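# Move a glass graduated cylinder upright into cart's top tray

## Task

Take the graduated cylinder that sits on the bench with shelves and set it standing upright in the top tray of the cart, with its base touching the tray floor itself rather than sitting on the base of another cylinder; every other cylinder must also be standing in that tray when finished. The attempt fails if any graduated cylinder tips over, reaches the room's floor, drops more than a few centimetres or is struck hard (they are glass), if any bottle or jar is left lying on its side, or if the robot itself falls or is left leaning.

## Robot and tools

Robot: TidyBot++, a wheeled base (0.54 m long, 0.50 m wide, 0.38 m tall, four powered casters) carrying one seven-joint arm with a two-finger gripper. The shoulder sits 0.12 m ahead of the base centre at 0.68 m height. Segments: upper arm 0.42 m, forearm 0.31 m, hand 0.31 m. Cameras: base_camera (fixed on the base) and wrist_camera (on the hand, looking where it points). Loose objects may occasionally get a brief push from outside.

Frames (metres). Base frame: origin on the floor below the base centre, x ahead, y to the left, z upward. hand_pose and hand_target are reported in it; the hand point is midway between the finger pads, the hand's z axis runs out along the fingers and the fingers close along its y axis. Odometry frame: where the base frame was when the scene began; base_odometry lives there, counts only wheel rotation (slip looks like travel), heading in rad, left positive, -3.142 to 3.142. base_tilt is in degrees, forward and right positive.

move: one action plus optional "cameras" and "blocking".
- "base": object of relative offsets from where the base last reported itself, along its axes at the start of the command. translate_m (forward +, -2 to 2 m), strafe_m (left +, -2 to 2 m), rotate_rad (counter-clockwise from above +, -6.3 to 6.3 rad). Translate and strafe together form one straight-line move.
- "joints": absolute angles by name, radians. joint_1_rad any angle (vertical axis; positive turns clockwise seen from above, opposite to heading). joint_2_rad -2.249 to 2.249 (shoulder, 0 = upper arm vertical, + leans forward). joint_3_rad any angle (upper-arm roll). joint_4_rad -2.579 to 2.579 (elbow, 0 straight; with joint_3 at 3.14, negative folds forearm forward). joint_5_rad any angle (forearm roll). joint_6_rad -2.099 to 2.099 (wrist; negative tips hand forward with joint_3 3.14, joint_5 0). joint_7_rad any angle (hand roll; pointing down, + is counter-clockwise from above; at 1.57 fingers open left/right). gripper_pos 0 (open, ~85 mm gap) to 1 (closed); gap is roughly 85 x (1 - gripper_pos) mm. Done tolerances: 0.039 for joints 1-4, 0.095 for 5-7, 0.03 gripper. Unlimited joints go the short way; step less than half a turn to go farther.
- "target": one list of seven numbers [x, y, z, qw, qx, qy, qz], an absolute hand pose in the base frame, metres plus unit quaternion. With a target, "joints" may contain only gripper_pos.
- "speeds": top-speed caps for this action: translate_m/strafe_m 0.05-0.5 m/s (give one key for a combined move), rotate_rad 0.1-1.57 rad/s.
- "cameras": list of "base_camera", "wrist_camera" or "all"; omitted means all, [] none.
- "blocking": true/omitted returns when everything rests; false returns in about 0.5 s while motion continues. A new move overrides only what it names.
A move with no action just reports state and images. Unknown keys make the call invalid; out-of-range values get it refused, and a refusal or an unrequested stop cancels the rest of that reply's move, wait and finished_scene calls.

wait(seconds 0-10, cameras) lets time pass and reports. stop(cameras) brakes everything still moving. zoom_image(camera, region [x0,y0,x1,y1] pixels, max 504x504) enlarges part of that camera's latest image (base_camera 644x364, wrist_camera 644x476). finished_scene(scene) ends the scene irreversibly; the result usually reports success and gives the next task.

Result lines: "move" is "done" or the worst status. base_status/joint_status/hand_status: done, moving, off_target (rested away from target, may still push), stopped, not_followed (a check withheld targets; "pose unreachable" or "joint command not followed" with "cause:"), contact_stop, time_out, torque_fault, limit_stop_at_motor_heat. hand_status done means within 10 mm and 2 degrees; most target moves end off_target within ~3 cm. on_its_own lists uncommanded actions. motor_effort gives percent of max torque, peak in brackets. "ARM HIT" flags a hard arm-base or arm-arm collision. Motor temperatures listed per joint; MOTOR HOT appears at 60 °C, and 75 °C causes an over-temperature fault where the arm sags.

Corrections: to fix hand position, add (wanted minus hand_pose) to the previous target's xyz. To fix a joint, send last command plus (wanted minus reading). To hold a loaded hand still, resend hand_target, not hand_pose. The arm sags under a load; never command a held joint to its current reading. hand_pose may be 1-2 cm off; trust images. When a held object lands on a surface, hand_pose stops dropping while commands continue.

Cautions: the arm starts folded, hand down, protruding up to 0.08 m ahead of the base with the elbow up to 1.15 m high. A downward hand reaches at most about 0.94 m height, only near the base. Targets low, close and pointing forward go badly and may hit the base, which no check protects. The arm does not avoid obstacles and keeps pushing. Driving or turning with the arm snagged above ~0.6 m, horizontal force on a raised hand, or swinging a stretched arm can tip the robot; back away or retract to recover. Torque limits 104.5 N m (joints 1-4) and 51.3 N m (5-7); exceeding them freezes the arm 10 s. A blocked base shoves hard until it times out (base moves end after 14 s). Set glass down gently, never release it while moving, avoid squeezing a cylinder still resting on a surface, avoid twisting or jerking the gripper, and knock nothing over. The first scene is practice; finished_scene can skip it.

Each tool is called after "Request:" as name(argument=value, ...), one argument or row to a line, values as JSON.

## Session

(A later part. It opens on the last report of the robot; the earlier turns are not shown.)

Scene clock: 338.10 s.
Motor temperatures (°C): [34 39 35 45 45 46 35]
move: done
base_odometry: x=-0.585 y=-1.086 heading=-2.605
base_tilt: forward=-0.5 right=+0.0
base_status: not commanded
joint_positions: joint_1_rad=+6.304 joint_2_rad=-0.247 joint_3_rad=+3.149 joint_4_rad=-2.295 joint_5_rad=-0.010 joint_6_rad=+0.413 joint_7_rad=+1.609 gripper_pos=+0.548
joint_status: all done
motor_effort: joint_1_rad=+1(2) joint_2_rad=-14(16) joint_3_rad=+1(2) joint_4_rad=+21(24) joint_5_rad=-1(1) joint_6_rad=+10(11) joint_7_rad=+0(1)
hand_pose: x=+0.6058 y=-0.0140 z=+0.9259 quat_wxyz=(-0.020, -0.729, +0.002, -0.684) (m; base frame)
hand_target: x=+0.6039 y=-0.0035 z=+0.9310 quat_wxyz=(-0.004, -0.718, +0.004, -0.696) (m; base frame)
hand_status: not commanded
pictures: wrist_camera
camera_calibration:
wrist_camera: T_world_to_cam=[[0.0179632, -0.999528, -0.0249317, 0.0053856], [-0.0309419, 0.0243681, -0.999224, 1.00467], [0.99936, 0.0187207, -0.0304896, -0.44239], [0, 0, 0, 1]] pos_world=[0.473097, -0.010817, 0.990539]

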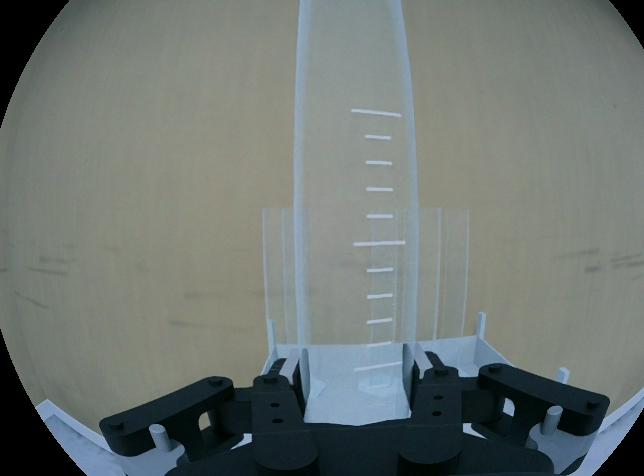

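Request:
move(
  base={"strafe_m": -0.193},
  speeds={"strafe_m": 0.25},
  joints={"joint_1_rad": -0.01},
  cameras=[],
)

Request:
move(
  base={"translate_m": 0.15},
  speeds={"translate_m": 0.15},
  cameras=["wrist_camera"],
)

Request:
zoom_image(
  camera="wrist_camera",
  region=[0, 180, 504, 476],
)

Scene clock: 344.93 s.
Motor temperatures (°C): [34 39 35 45 45 46 35]
move: done
base_odometry: x=-0.684 y=-0.920 heading=-2.605
base_tilt: forward=-0.4 right=+0.0
base_status: done
joint_positions: joint_1_rad=+6.277 joint_2_rad=-0.246 joint_3_rad=+3.146 joint_4_rad=-2.295 joint_5_rad=-0.010 joint_6_rad=+0.417 joint_7_rad=+1.609 gripper_pos=+0.548
joint_status: all done
motor_effort: joint_1_rad=+0(3) joint_2_rad=-15(15) joint_3_rad=+1(4) joint_4_rad=+21(21) joint_5_rad=+0(1) joint_6_rad=+10(10) joint_7_rad=+0(1)
hand_pose: x=+0.6064 y=+0.0009 z=+0.9262 quat_wxyz=(-0.010, -0.728, -0.010, -0.685) (m; base frame)
hand_target: x=+0.6038 y=+0.0062 z=+0.9310 quat_wxyz=(+0.003, -0.718, -0.004, -0.696) (m; base frame)
hand_status: not commanded
pictures: none
No camera images: "cameras" was empty.

Scene clock: 346.57 s.
Motor temperatures (°C): [34 39 35 45 45 46 35]
move: done
base_odometry: x=-0.813 y=-0.997 heading=-2.605
base_tilt: forward=-0.5 right=-0.1
base_status: done
joint_positions: joint_1_rad=+6.277 joint_2_rad=-0.236 joint_3_rad=+3.146 joint_4_rad=-2.297 joint_5_rad=-0.010 joint_6_rad=+0.418 joint_7_rad=+1.609 gripper_pos=+0.548
joint_status: not commanded
motor_effort: joint_1_rad=+0(1) joint_2_rad=-14(17) joint_3_rad=+0(1) joint_4_rad=+21(22) joint_5_rad=+0(1) joint_6_rad=+10(10) joint_7_rad=+0(1)
hand_pose: x=+0.6086 y=+0.0009 z=+0.9204 quat_wxyz=(-0.010, -0.732, -0.010, -0.681) (m; base frame)
hand_target: x=+0.6038 y=+0.0062 z=+0.9310 quat_wxyz=(+0.003, -0.718, -0.004, -0.696) (m; base frame)
hand_status: not commanded
pictures: wrist_camera
camera_calibration:
wrist_camera: T_world_to_cam=[[0.0478748, -0.998553, -0.0244904, 0.00148204], [-0.0406175, 0.022552, -0.99892, 1.00454], [0.998027, 0.0488178, -0.0394791, -0.436557], [0, 0, 0, 1]] pos_world=[0.476427, 0.00013723, 0.986257]

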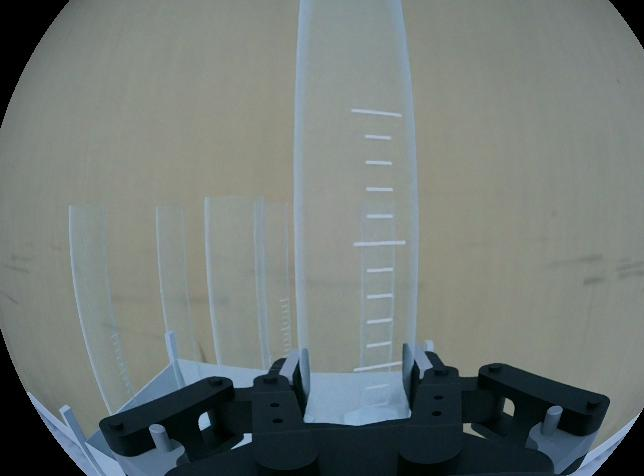

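Scaled by 1.000.

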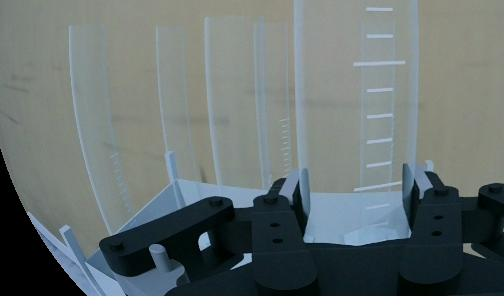

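Request:
zoom_image(
  camera="wrist_camera",
  region=[190, 190, 310, 290],
)

Request:
zoom_image(
  camera="wrist_camera",
  region=[280, 340, 500, 450],
)

Scaled by 4.200.

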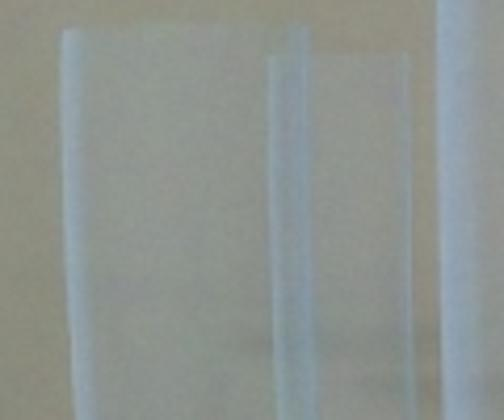

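Scaled by 2.291.

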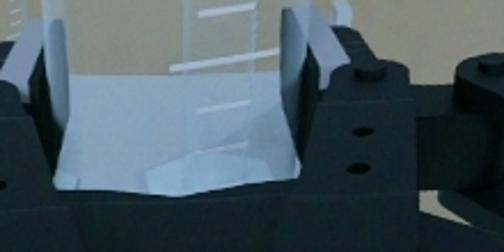

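Request:
move(
  base={"strafe_m": -0.02},
  speeds={"strafe_m": 0.1},
  cameras=[],
)

Request:
move(
  base={"translate_m": 0.16},
  speeds={"translate_m": 0.12},
  cameras=["wrist_camera", "base_camera"],
)

Request:
zoom_image(
  camera="wrist_camera",
  region=[100, 180, 580, 476],
)

Scene clock: 368.33 s.
Motor temperatures (°C): [34 39 35 44 45 46 35]
move: done
base_odometry: x=-0.823 y=-0.980 heading=-2.605
base_tilt: forward=-0.5 right=+0.0
base_status: done
joint_positions: joint_1_rad=+6.277 joint_2_rad=-0.236 joint_3_rad=+3.146 joint_4_rad=-2.297 joint_5_rad=-0.010 joint_6_rad=+0.419 joint_7_rad=+1.609 gripper_pos=+0.548
joint_status: not commanded
motor_effort: joint_1_rad=+1(3) joint_2_rad=-14(16) joint_3_rad=+1(4) joint_4_rad=+21(21) joint_5_rad=+0(1) joint_6_rad=+10(10) joint_7_rad=+1(1)
hand_pose: x=+0.6086 y=+0.0010 z=+0.9205 quat_wxyz=(-0.010, -0.732, -0.010, -0.681) (m; base frame)
hand_target: x=+0.6038 y=+0.0062 z=+0.9310 quat_wxyz=(+0.003, -0.718, -0.004, -0.696) (m; base frame)
hand_status: not commanded
pictures: none
No camera images: "cameras" was empty.

Scene clock: 370.23 s.
Motor temperatures (°C): [34 39 35 44 45 46 35]
move: done
base_odometry: x=-0.961 y=-1.062 heading=-2.605
base_tilt: forward=-0.4 right=+0.0
base_status: done
joint_positions: joint_1_rad=+6.277 joint_2_rad=-0.234 joint_3_rad=+3.146 joint_4_rad=-2.298 joint_5_rad=-0.010 joint_6_rad=+0.420 joint_7_rad=+1.609 gripper_pos=+0.548
joint_status: not commanded
motor_effort: joint_1_rad=+1(1) joint_2_rad=-15(17) joint_3_rad=+1(1) joint_4_rad=+21(22) joint_5_rad=-1(1) joint_6_rad=+10(11) joint_7_rad=+0(1)
hand_pose: x=+0.6089 y=+0.0010 z=+0.9193 quat_wxyz=(-0.010, -0.733, -0.010, -0.680) (m; base frame)
hand_target: x=+0.6038 y=+0.0062 z=+0.9310 quat_wxyz=(+0.003, -0.718, -0.004, -0.696) (m; base frame)
hand_status: not commanded
pictures: base_camera, wrist_camera
camera_calibration:
wrist_camera: T_world_to_cam=[[0.0480891, -0.998541, -0.0245812, 0.00151607], [-0.0423091, 0.0225513, -0.99885, 1.00434], [0.997947, 0.0490738, -0.0411629, -0.435295], [0, 0, 0, 1]] pos_world=[0.476821, 0.000226383, 0.985302]

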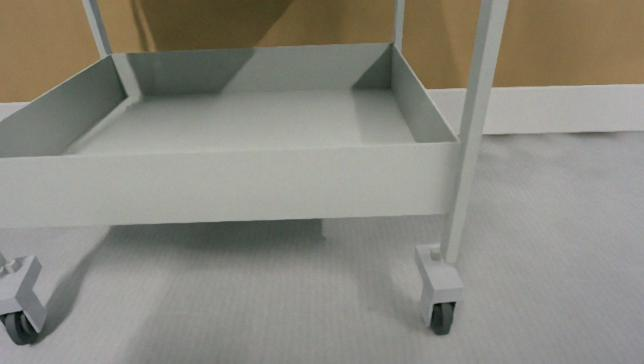

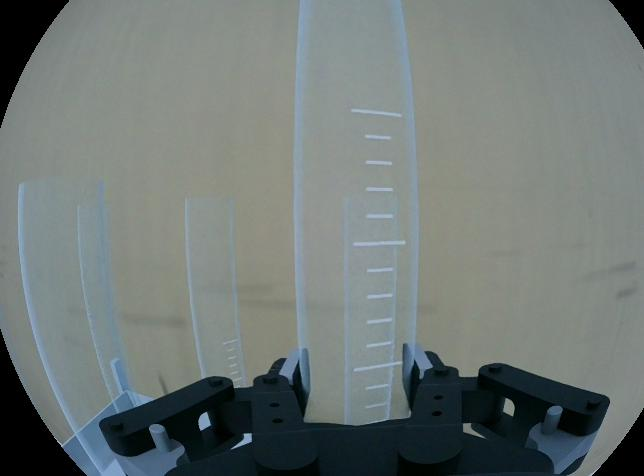

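Scaled by 1.050.

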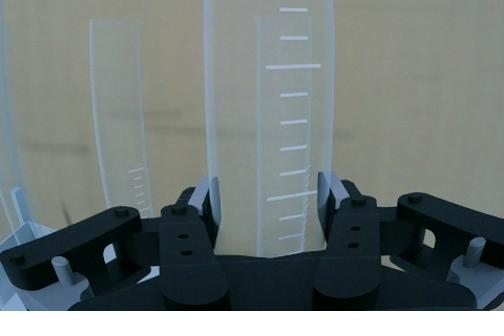

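Request:
move(
  base={"translate_m": -0.085},
  speeds={"translate_m": 0.1},
  cameras=[],
)

Request:
move(
  joints={"joint_2_rad": -0.012, "joint_4_rad": -2.1275, "joint_6_rad": 0.514},
  cameras=["wrist_camera"],
)

Scene clock: 415.60 s.
Motor temperatures (°C): [34 39 35 44 44 46 35]
move: done
base_odometry: x=-0.888 y=-1.018 heading=-2.604
base_tilt: forward=-0.5 right=+0.0
base_status: done
joint_positions: joint_1_rad=+6.277 joint_2_rad=-0.236 joint_3_rad=+3.146 joint_4_rad=-2.299 joint_5_rad=-0.010 joint_6_rad=+0.420 joint_7_rad=+1.609 gripper_pos=+0.548
joint_status: not commanded
motor_effort: joint_1_rad=+1(1) joint_2_rad=-14(17) joint_3_rad=+1(1) joint_4_rad=+21(22) joint_5_rad=-1(1) joint_6_rad=+10(10) joint_7_rad=+0(1)
hand_pose: x=+0.6082 y=+0.0010 z=+0.9200 quat_wxyz=(-0.010, -0.732, -0.010, -0.681) (m; base frame)
hand_target: x=+0.6038 y=+0.0062 z=+0.9310 quat_wxyz=(+0.003, -0.718, -0.004, -0.696) (m; base frame)
hand_status: not commanded
pictures: none
No camera images: "cameras" was empty.

Scene clock: 416.87 s.
Motor temperatures (°C): [34 39 35 44 44 46 35]
move: done
base_odometry: x=-0.888 y=-1.018 heading=-2.604
base_tilt: forward=-0.5 right=+0.0
base_status: not commanded
joint_positions: joint_1_rad=+6.277 joint_2_rad=-0.001 joint_3_rad=+3.146 joint_4_rad=-2.157 joint_5_rad=-0.010 joint_6_rad=+0.464 joint_7_rad=+1.609 gripper_pos=+0.548
joint_status: all done
motor_effort: joint_1_rad=+0(1) joint_2_rad=-23(25) joint_3_rad=+1(1) joint_4_rad=+20(22) joint_5_rad=+0(1) joint_6_rad=+10(11) joint_7_rad=+1(1)
hand_pose: x=+0.6896 y=+0.0012 z=+0.8913 quat_wxyz=(-0.011, -0.749, -0.010, -0.663) (m; base frame)
hand_target: x=+0.6939 y=+0.0071 z=+0.9301 quat_wxyz=(+0.003, -0.718, -0.004, -0.696) (m; base frame)
hand_status: not commanded
pictures: wrist_camera
camera_calibration:
wrist_camera: T_world_to_cam=[[0.0464433, -0.998596, -0.0254958, -0.000871948], [-0.0894177, 0.0212649, -0.995767, 1.00954], [0.994911, 0.0485265, -0.0883045, -0.472852], [0, 0, 0, 1]] pos_world=[0.560757, 0.00060728, 0.963491]

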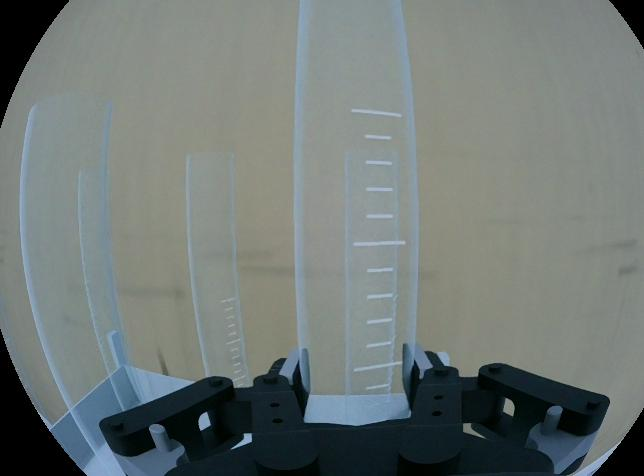

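Request:
move(
  joints={"joint_2_rad": 0.085, "joint_4_rad": -2.228, "joint_6_rad": 0.772},
  cameras=["wrist_camera"],
)

Scene clock: 424.27 s.
Motor temperatures (°C): [34 39 35 44 44 46 35]
move: done
base_odometry: x=-0.888 y=-1.018 heading=-2.604
base_tilt: forward=-0.5 right=+0.0
base_status: not commanded
joint_positions: joint_1_rad=+6.277 joint_2_rad=+0.097 joint_3_rad=+3.146 joint_4_rad=-2.215 joint_5_rad=-0.010 joint_6_rad=+0.723 joint_7_rad=+1.609 gripper_pos=+0.548
joint_status: all done
motor_effort: joint_1_rad=+1(1) joint_2_rad=-25(27) joint_3_rad=+0(1) joint_4_rad=+18(21) joint_5_rad=+0(1) joint_6_rad=+10(11) joint_7_rad=+0(1)
hand_pose: x=+0.7028 y=+0.0007 z=+0.8830 quat_wxyz=(-0.012, -0.713, -0.010, -0.701) (m; base frame)
hand_target: x=+0.6975 y=+0.0071 z=+0.8978 quat_wxyz=(+0.004, -0.696, -0.004, -0.718) (m; base frame)
hand_status: not commanded
pictures: wrist_camera
camera_calibration:
wrist_camera: T_world_to_cam=[[0.0468219, -0.998724, -0.0189292, -0.00828088], [0.0140045, 0.0196045, -0.99971, 0.933293], [0.998805, 0.0465432, 0.0149045, -0.580624], [0, 0, 0, 1]] pos_world=[0.567248, 0.000457112, 0.941519]

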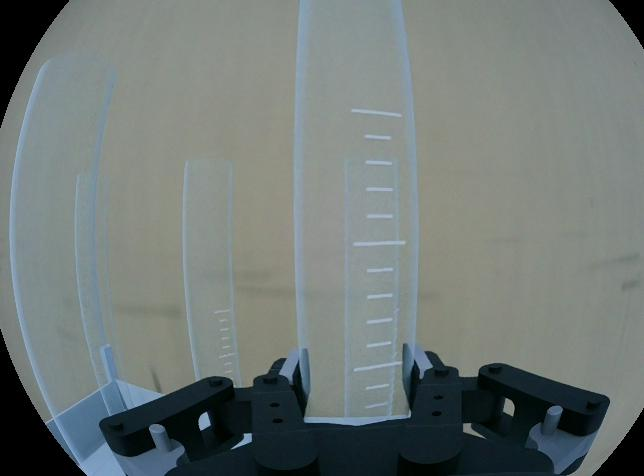

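Request:
move(
  joints={"joint_2_rad": 0.182, "joint_4_rad": -2.344, "joint_6_rad": 0.945},
  cameras=["wrist_camera"],
)

Scene clock: 428.53 s.
Motor temperatures (°C): [34 39 35 44 44 46 35]
move: done
base_odometry: x=-0.888 y=-1.018 heading=-2.604
base_tilt: forward=-0.4 right=-0.1
base_status: not commanded
joint_positions: joint_1_rad=+6.277 joint_2_rad=+0.196 joint_3_rad=+3.146 joint_4_rad=-2.332 joint_5_rad=-0.010 joint_6_rad=+0.895 joint_7_rad=+1.609 gripper_pos=+0.548
joint_status: all done
motor_effort: joint_1_rad=+0(1) joint_2_rad=-26(29) joint_3_rad=-1(1) joint_4_rad=+16(19) joint_5_rad=+0(1) joint_6_rad=+10(12) joint_7_rad=+0(1)
hand_pose: x=+0.6927 y=+0.0004 z=+0.8180 quat_wxyz=(-0.013, -0.729, -0.010, -0.685) (m; base frame)
hand_target: x=+0.6879 y=+0.0070 z=+0.8358 quat_wxyz=(+0.003, -0.711, -0.004, -0.703) (m; base frame)
hand_status: not commanded
pictures: wrist_camera
camera_calibration:
wrist_camera: T_world_to_cam=[[0.0449084, -0.998806, -0.0192099, -0.00779218], [-0.0306395, 0.0178432, -0.999371, 0.899131], [0.998521, 0.0454688, -0.0298016, -0.532751], [0, 0, 0, 1]] pos_world=[0.559862, 0.000397304, 0.88254]

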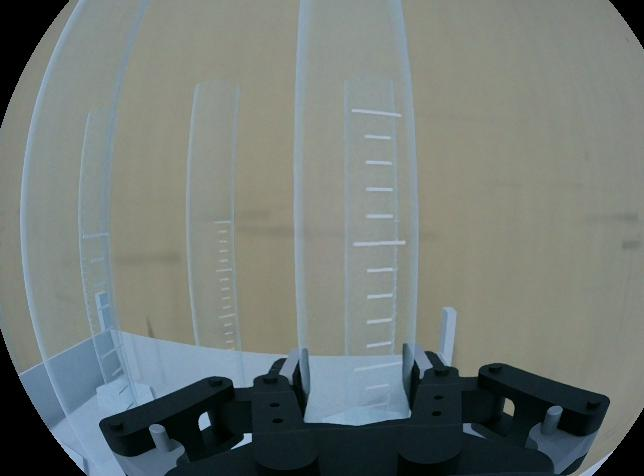

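Request:
move(
  joints={"joint_2_rad": 0.237, "joint_4_rad": -2.375, "joint_6_rad": 1.036},
  cameras=[],
)

Request:
move(
  joints={"joint_2_rad": 0.267, "joint_4_rad": -2.389, "joint_6_rad": 1.08},
  cameras=["wrist_camera"],
)

Scene clock: 434.00 s.
Motor temperatures (°C): [34 39 35 44 44 46 35]
move: done
base_odometry: x=-0.888 y=-1.018 heading=-2.604
base_tilt: forward=-0.4 right=+0.0
base_status: not commanded
joint_positions: joint_1_rad=+6.277 joint_2_rad=+0.246 joint_3_rad=+3.146 joint_4_rad=-2.358 joint_5_rad=-0.010 joint_6_rad=+0.992 joint_7_rad=+1.609 gripper_pos=+0.548
joint_status: all done
motor_effort: joint_1_rad=+1(1) joint_2_rad=-26(29) joint_3_rad=+0(1) joint_4_rad=+15(16) joint_5_rad=+0(1) joint_6_rad=+10(11) joint_7_rad=+1(1)
hand_pose: x=+0.6935 y=+0.0003 z=+0.8071 quat_wxyz=(-0.014, -0.721, -0.010, -0.692) (m; base frame)
hand_target: x=+0.6879 y=+0.0070 z=+0.8179 quat_wxyz=(+0.003, -0.709, -0.004, -0.705) (m; base frame)
hand_status: not commanded
pictures: none
No camera images: "cameras" was empty.

Scene clock: 434.70 s.
Motor temperatures (°C): [34 39 35 44 44 46 35]
move: done
base_odometry: x=-0.888 y=-1.018 heading=-2.604
base_tilt: forward=-0.4 right=-0.1
base_status: not commanded
joint_positions: joint_1_rad=+6.277 joint_2_rad=+0.274 joint_3_rad=+3.146 joint_4_rad=-2.371 joint_5_rad=-0.010 joint_6_rad=+1.038 joint_7_rad=+1.609 gripper_pos=+0.548
joint_status: all done
motor_effort: joint_1_rad=+1(1) joint_2_rad=-27(28) joint_3_rad=+0(1) joint_4_rad=+14(15) joint_5_rad=-1(1) joint_6_rad=+10(11) joint_7_rad=+0(1)
hand_pose: x=+0.6938 y=+0.0002 z=+0.7994 quat_wxyz=(-0.014, -0.720, -0.010, -0.694) (m; base frame)
hand_target: x=+0.6880 y=+0.0070 z=+0.8080 quat_wxyz=(+0.003, -0.709, -0.004, -0.705) (m; base frame)
hand_status: not commanded
pictures: wrist_camera
camera_calibration:
wrist_camera: T_world_to_cam=[[0.044759, -0.99886, -0.0166064, -0.0103494], [-0.0044713, 0.0164225, -0.999855, 0.862758], [0.998988, 0.0448268, -0.00373115, -0.555544], [0, 0, 0, 1]] pos_world=[0.559303, 0.000396965, 0.860389]

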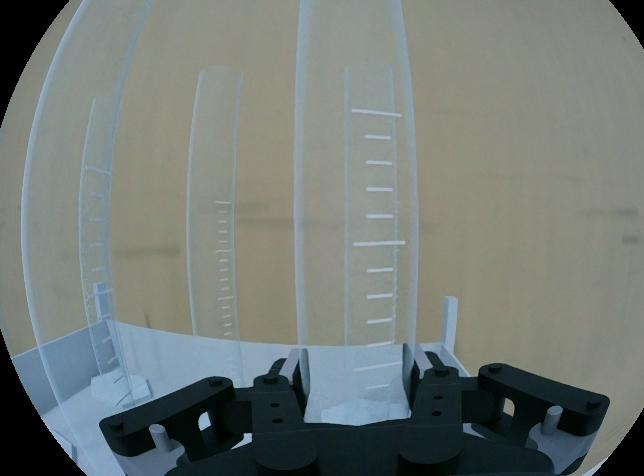

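Request:
move(
  joints={"joint_2_rad": 0.285, "joint_4_rad": -2.400, "joint_6_rad": 1.103},
  cameras=[],
)

Request:
move(
  joints={"joint_2_rad": 0.303, "joint_4_rad": -2.410, "joint_6_rad": 1.126},
  cameras=["wrist_camera"],
)

Scene clock: 439.70 s.
Motor temperatures (°C): [34 39 35 44 44 46 35]
move: done
base_odometry: x=-0.888 y=-1.018 heading=-2.604
base_tilt: forward=-0.5 right=+0.0
base_status: not commanded
joint_positions: joint_1_rad=+6.277 joint_2_rad=+0.290 joint_3_rad=+3.146 joint_4_rad=-2.382 joint_5_rad=-0.010 joint_6_rad=+1.061 joint_7_rad=+1.609 gripper_pos=+0.548
joint_status: all done
motor_effort: joint_1_rad=+1(1) joint_2_rad=-27(29) joint_3_rad=+0(1) joint_4_rad=+13(14) joint_5_rad=+0(1) joint_6_rad=+10(10) joint_7_rad=+0(1)
hand_pose: x=+0.6927 y=+0.0002 z=+0.7920 quat_wxyz=(-0.014, -0.721, -0.010, -0.692) (m; base frame)
hand_target: x=+0.6871 y=+0.0070 z=+0.8000 quat_wxyz=(+0.003, -0.711, -0.004, -0.703) (m; base frame)
hand_status: not commanded
pictures: none
No camera images: "cameras" was empty.

Scene clock: 440.33 s.
Motor temperatures (°C): [34 39 35 44 44 46 35]
move: done
base_odometry: x=-0.888 y=-1.018 heading=-2.604
base_tilt: forward=-0.4 right=-0.1
base_status: not commanded
joint_positions: joint_1_rad=+6.277 joint_2_rad=+0.308 joint_3_rad=+3.146 joint_4_rad=-2.392 joint_5_rad=-0.010 joint_6_rad=+1.083 joint_7_rad=+1.609 gripper_pos=+0.548
joint_status: all done
motor_effort: joint_1_rad=+1(1) joint_2_rad=-27(29) joint_3_rad=+0(1) joint_4_rad=+13(14) joint_5_rad=+0(1) joint_6_rad=+10(11) joint_7_rad=+1(1)
hand_pose: x=+0.6920 y=+0.0002 z=+0.7842 quat_wxyz=(-0.014, -0.723, -0.010, -0.691) (m; base frame)
hand_target: x=+0.6864 y=+0.0070 z=+0.7924 quat_wxyz=(+0.003, -0.713, -0.004, -0.701) (m; base frame)
hand_status: not commanded
pictures: wrist_camera
camera_calibration:
wrist_camera: T_world_to_cam=[[0.0444265, -0.998877, -0.016493, -0.0104307], [-0.0144131, 0.0158667, -0.99977, 0.854424], [0.998909, 0.044654, -0.0136921, -0.545987], [0, 0, 0, 1]] pos_world=[0.55817, 0.000404632, 0.84658]

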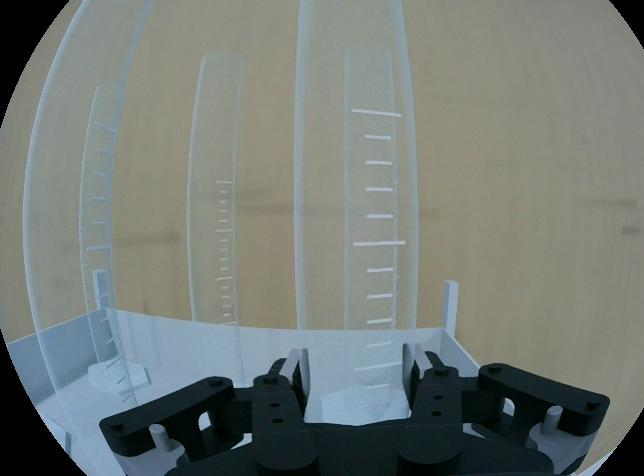

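Request:
move(
  joints={"joint_2_rad": 0.320, "joint_4_rad": -2.417, "joint_6_rad": 1.150},
  cameras=[],
)

Request:
move(
  joints={"joint_2_rad": 0.337, "joint_4_rad": -2.423, "joint_6_rad": 1.172},
  cameras=["wrist_camera", "base_camera"],
)

Scene clock: 447.80 s.
Motor temperatures (°C): [34 39 35 44 44 46 35]
move: done
base_odometry: x=-0.888 y=-1.018 heading=-2.604
base_tilt: forward=-0.5 right=+0.0
base_status: not commanded
joint_positions: joint_1_rad=+6.277 joint_2_rad=+0.321 joint_3_rad=+3.146 joint_4_rad=-2.396 joint_5_rad=-0.010 joint_6_rad=+1.111 joint_7_rad=+1.609 gripper_pos=+0.548
joint_status: all done
motor_effort: joint_1_rad=+1(1) joint_2_rad=-27(28) joint_3_rad=+0(1) joint_4_rad=+13(13) joint_5_rad=-1(1) joint_6_rad=+9(10) joint_7_rad=+1(1)
hand_pose: x=+0.6924 y=+0.0001 z=+0.7838 quat_wxyz=(-0.014, -0.719, -0.010, -0.694) (m; base frame)
hand_target: x=+0.6863 y=+0.0070 z=+0.7872 quat_wxyz=(+0.003, -0.713, -0.004, -0.701) (m; base frame)
hand_status: not commanded
pictures: none
No camera images: "cameras" was empty.

Scene clock: 448.37 s.
Motor temperatures (°C): [34 39 35 44 44 46 35]
move: done
base_odometry: x=-0.888 y=-1.018 heading=-2.604
base_tilt: forward=-0.4 right=+0.0
base_status: not commanded
joint_positions: joint_1_rad=+6.277 joint_2_rad=+0.332 joint_3_rad=+3.146 joint_4_rad=-2.399 joint_5_rad=-0.010 joint_6_rad=+1.137 joint_7_rad=+1.609 gripper_pos=+0.548
joint_status: all done
motor_effort: joint_1_rad=+0(1) joint_2_rad=-27(28) joint_3_rad=+0(1) joint_4_rad=+12(13) joint_5_rad=+0(0) joint_6_rad=+9(10) joint_7_rad=+0(1)
hand_pose: x=+0.6928 y=+0.0001 z=+0.7842 quat_wxyz=(-0.015, -0.715, -0.010, -0.699) (m; base frame)
hand_target: x=+0.6864 y=+0.0070 z=+0.7818 quat_wxyz=(+0.003, -0.713, -0.004, -0.701) (m; base frame)
hand_status: not commanded
pictures: base_camera, wrist_camera
camera_calibration:
wrist_camera: T_world_to_cam=[[0.0446332, -0.998891, -0.0149624, -0.0118515], [0.00837226, 0.0153509, -0.999847, 0.838647], [0.998968, 0.0445011, 0.00904814, -0.564634], [0, 0, 0, 1]] pos_world=[0.557559, 0.00041455, 0.84345]

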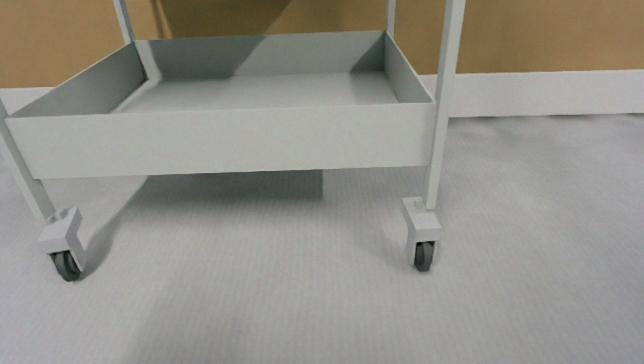

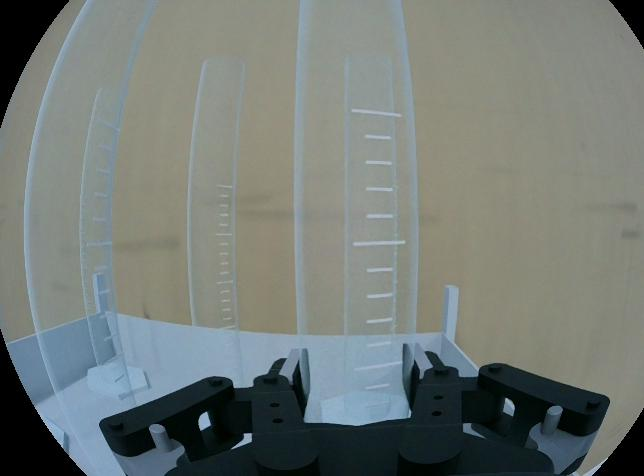

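Request:
move(
  joints={"joint_2_rad": 0.310, "joint_4_rad": -2.412, "joint_6_rad": 1.126},
  cameras=[],
)

Request:
move(
  joints={"gripper_pos": 0.45},
  cameras=["wrist_camera"],
)

Scene clock: 452.33 s.
Motor temperatures (°C): [34 39 35 44 44 46 35]
move: done
base_odometry: x=-0.888 y=-1.018 heading=-2.604
base_tilt: forward=-0.4 right=-0.1
base_status: not commanded
joint_positions: joint_1_rad=+6.277 joint_2_rad=+0.325 joint_3_rad=+3.146 joint_4_rad=-2.399 joint_5_rad=-0.010 joint_6_rad=+1.123 joint_7_rad=+1.609 gripper_pos=+0.548
joint_status: all done
motor_effort: joint_1_rad=+1(1) joint_2_rad=-27(28) joint_3_rad=+0(1) joint_4_rad=+13(13) joint_5_rad=+0(1) joint_6_rad=+10(10) joint_7_rad=+0(1)
hand_pose: x=+0.6919 y=+0.0001 z=+0.7840 quat_wxyz=(-0.015, -0.717, -0.010, -0.696) (m; base frame)
hand_target: x=+0.6866 y=+0.0070 z=+0.7876 quat_wxyz=(+0.003, -0.716, -0.004, -0.698) (m; base frame)
hand_status: not commanded
pictures: none
No camera images: "cameras" was empty.

Scene clock: 453.07 s.
Motor temperatures (°C): [34 39 35 44 44 46 35]
move: done
base_odometry: x=-0.888 y=-1.018 heading=-2.604
base_tilt: forward=-0.5 right=+0.0
base_status: not commanded
joint_positions: joint_1_rad=+6.277 joint_2_rad=+0.322 joint_3_rad=+3.146 joint_4_rad=-2.399 joint_5_rad=-0.010 joint_6_rad=+1.123 joint_7_rad=+1.609 gripper_pos=+0.450
joint_status: all done
motor_effort: joint_1_rad=+1(1) joint_2_rad=-25(28) joint_3_rad=+1(1) joint_4_rad=+11(13) joint_5_rad=-1(1) joint_6_rad=+8(10) joint_7_rad=+0(1)
hand_pose: x=+0.6917 y=+0.0001 z=+0.7857 quat_wxyz=(-0.015, -0.716, -0.010, -0.697) (m; base frame)
hand_target: x=+0.6866 y=+0.0070 z=+0.7876 quat_wxyz=(+0.003, -0.716, -0.004, -0.698) (m; base frame)
hand_status: not commanded
pictures: wrist_camera
camera_calibration:
wrist_camera: T_world_to_cam=[[0.0446127, -0.998888, -0.0152767, -0.0115119], [0.0047558, 0.0155042, -0.999868, 0.842678], [0.998993, 0.0445342, 0.00544219, -0.560682], [0, 0, 0, 1]] pos_world=[0.556623, 0.000405441, 0.845443]

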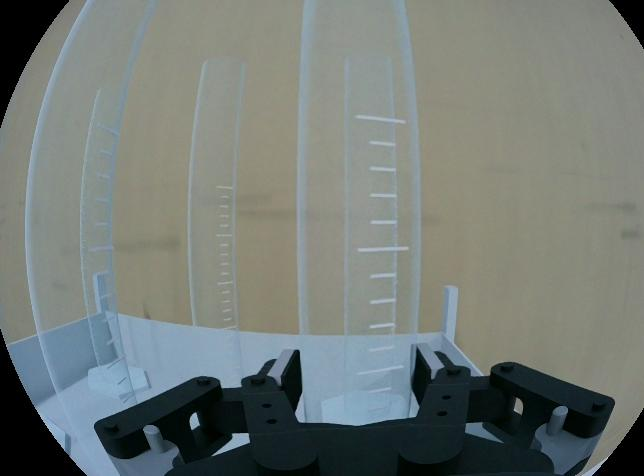

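Request:
move(
  joints={"gripper_pos": 0.25},
  cameras=["wrist_camera"],
)

Request:
move(
  base={"translate_m": -0.12},
  speeds={"translate_m": 0.12},
  cameras=["wrist_camera"],
)

Scene clock: 457.20 s.
Motor temperatures (°C): [34 39 35 44 44 46 35]
move: done
base_odometry: x=-0.888 y=-1.018 heading=-2.604
base_tilt: forward=-0.4 right=+0.0
base_status: not commanded
joint_positions: joint_1_rad=+6.277 joint_2_rad=+0.322 joint_3_rad=+3.146 joint_4_rad=-2.399 joint_5_rad=-0.010 joint_6_rad=+1.123 joint_7_rad=+1.609 gripper_pos=+0.250
joint_status: all done
motor_effort: joint_1_rad=+1(1) joint_2_rad=-26(26) joint_3_rad=+1(1) joint_4_rad=+11(12) joint_5_rad=+0(1) joint_6_rad=+8(8) joint_7_rad=+1(1)
hand_pose: x=+0.6917 y=+0.0001 z=+0.7857 quat_wxyz=(-0.015, -0.716, -0.010, -0.697) (m; base frame)
hand_target: x=+0.6866 y=+0.0070 z=+0.7876 quat_wxyz=(+0.003, -0.716, -0.004, -0.698) (m; base frame)
hand_status: not commanded
pictures: wrist_camera
camera_calibration:
wrist_camera: T_world_to_cam=[[0.0446127, -0.998888, -0.0152767, -0.0115119], [0.0047558, 0.0155042, -0.999868, 0.842678], [0.998993, 0.0445342, 0.00544219, -0.560682], [0, 0, 0, 1]] pos_world=[0.556623, 0.000405441, 0.845443]

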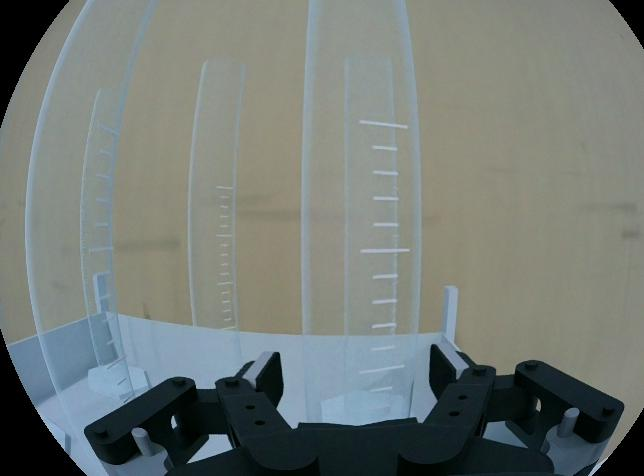

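Scene clock: 458.77 s.
Motor temperatures (°C): [34 39 35 44 44 46 35]
move: done
base_odometry: x=-0.785 y=-0.957 heading=-2.605
base_tilt: forward=-0.5 right=-0.1
base_status: done
joint_positions: joint_1_rad=+6.277 joint_2_rad=+0.316 joint_3_rad=+3.146 joint_4_rad=-2.399 joint_5_rad=-0.010 joint_6_rad=+1.123 joint_7_rad=+1.609 gripper_pos=+0.250
joint_status: not commanded
motor_effort: joint_1_rad=+1(1) joint_2_rad=-26(27) joint_3_rad=+0(1) joint_4_rad=+11(13) joint_5_rad=+0(1) joint_6_rad=+8(9) joint_7_rad=+0(1)
hand_pose: x=+0.6911 y=+0.0001 z=+0.7888 quat_wxyz=(-0.015, -0.715, -0.010, -0.699) (m; base frame)
hand_target: x=+0.6866 y=+0.0070 z=+0.7876 quat_wxyz=(+0.003, -0.716, -0.004, -0.698) (m; base frame)
hand_status: not commanded
pictures: wrist_camera
camera_calibration:
wrist_camera: T_world_to_cam=[[0.0446956, -0.998887, -0.015068, -0.0116635], [0.0102211, 0.0155395, -0.999827, 0.842004], [0.998948, 0.0445339, 0.0109042, -0.564389], [0, 0, 0, 1]] pos_world=[0.555711, 0.000399572, 0.847836]

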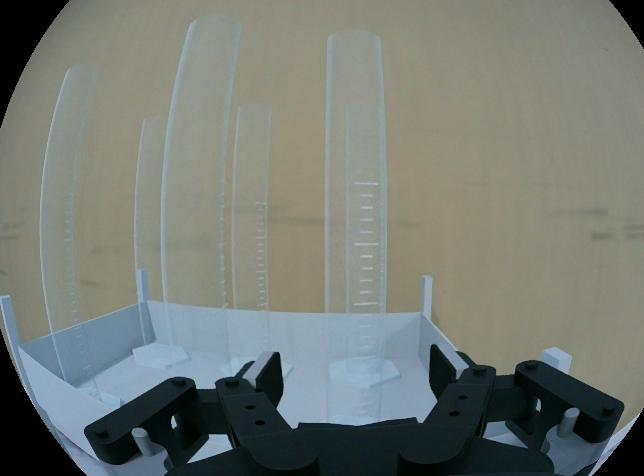

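Request:
move(
  base={"translate_m": -0.25},
  speeds={"translate_m": 0.3},
  cameras=[],
)

Request:
move(
  joints={"joint_2_rad": -0.313, "joint_4_rad": -1.818, "joint_6_rad": -0.545},
  cameras=["wrist_camera"],
)

Request:
zoom_image(
  camera="wrist_camera",
  region=[150, 150, 500, 430],
)

Scene clock: 465.03 s.
Motor temperatures (°C): [34 40 35 44 44 46 35]
move: done
base_odometry: x=-0.570 y=-0.829 heading=-2.606
base_tilt: forward=-0.5 right=+0.0
base_status: done
joint_positions: joint_1_rad=+6.277 joint_2_rad=+0.314 joint_3_rad=+3.146 joint_4_rad=-2.399 joint_5_rad=-0.010 joint_6_rad=+1.123 joint_7_rad=+1.609 gripper_pos=+0.250
joint_status: not commanded
motor_effort: joint_1_rad=+0(1) joint_2_rad=-25(28) joint_3_rad=+1(1) joint_4_rad=+11(13) joint_5_rad=+0(1) joint_6_rad=+8(9) joint_7_rad=+0(1)
hand_pose: x=+0.6908 y=+0.0001 z=+0.7900 quat_wxyz=(-0.015, -0.714, -0.010, -0.700) (m; base frame)
hand_target: x=+0.6866 y=+0.0070 z=+0.7876 quat_wxyz=(+0.003, -0.716, -0.004, -0.698) (m; base frame)
hand_status: not commanded
pictures: none
No camera images: "cameras" was empty.

Scene clock: 467.57 s.
Motor temperatures (°C): [34 40 35 44 44 46 35]
move: done
base_odometry: x=-0.570 y=-0.829 heading=-2.606
base_tilt: forward=-0.5 right=+0.0
base_status: not commanded
joint_positions: joint_1_rad=+6.277 joint_2_rad=-0.313 joint_3_rad=+3.146 joint_4_rad=-1.834 joint_5_rad=-0.010 joint_6_rad=-0.499 joint_7_rad=+1.609 gripper_pos=+0.250
joint_status: all done
motor_effort: joint_1_rad=+1(1) joint_2_rad=-11(27) joint_3_rad=+1(2) joint_4_rad=+20(21) joint_5_rad=+0(1) joint_6_rad=+7(9) joint_7_rad=+1(1)
hand_pose: x=+0.5840 y=+0.0035 z=+0.9627 quat_wxyz=(-0.005, -0.847, -0.014, -0.532) (m; base frame)
hand_target: x=+0.5793 y=+0.0059 z=+0.9593 quat_wxyz=(+0.003, -0.855, -0.004, -0.519) (m; base frame)
hand_status: not commanded
pictures: wrist_camera
camera_calibration:
wrist_camera: T_world_to_cam=[[0.0441857, -0.998077, -0.0434779, 0.0267609], [-0.405684, 0.0218446, -0.913752, 1.17688], [0.912945, 0.0580131, -0.403939, -0.00992812], [0, 0, 0, 1]] pos_world=[0.485322, 0.00157699, 1.07253]

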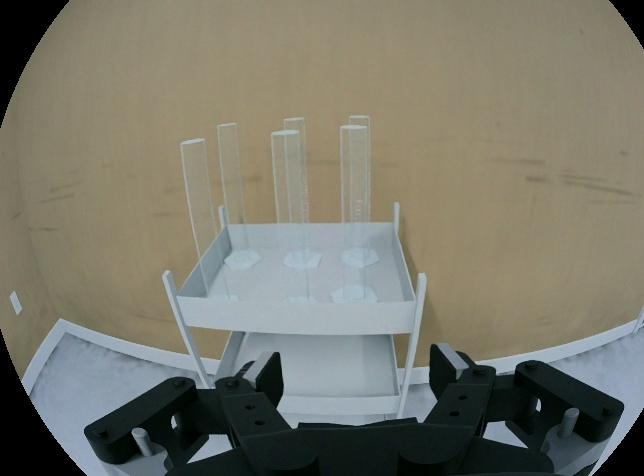

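Scaled by 1.440.

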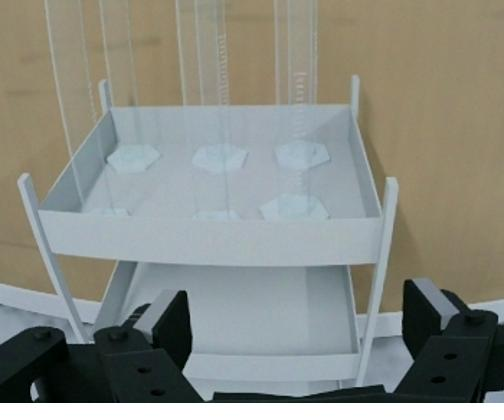

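Request:
finished_scene(
  scene=1,
)

The scene is finished: the task was done.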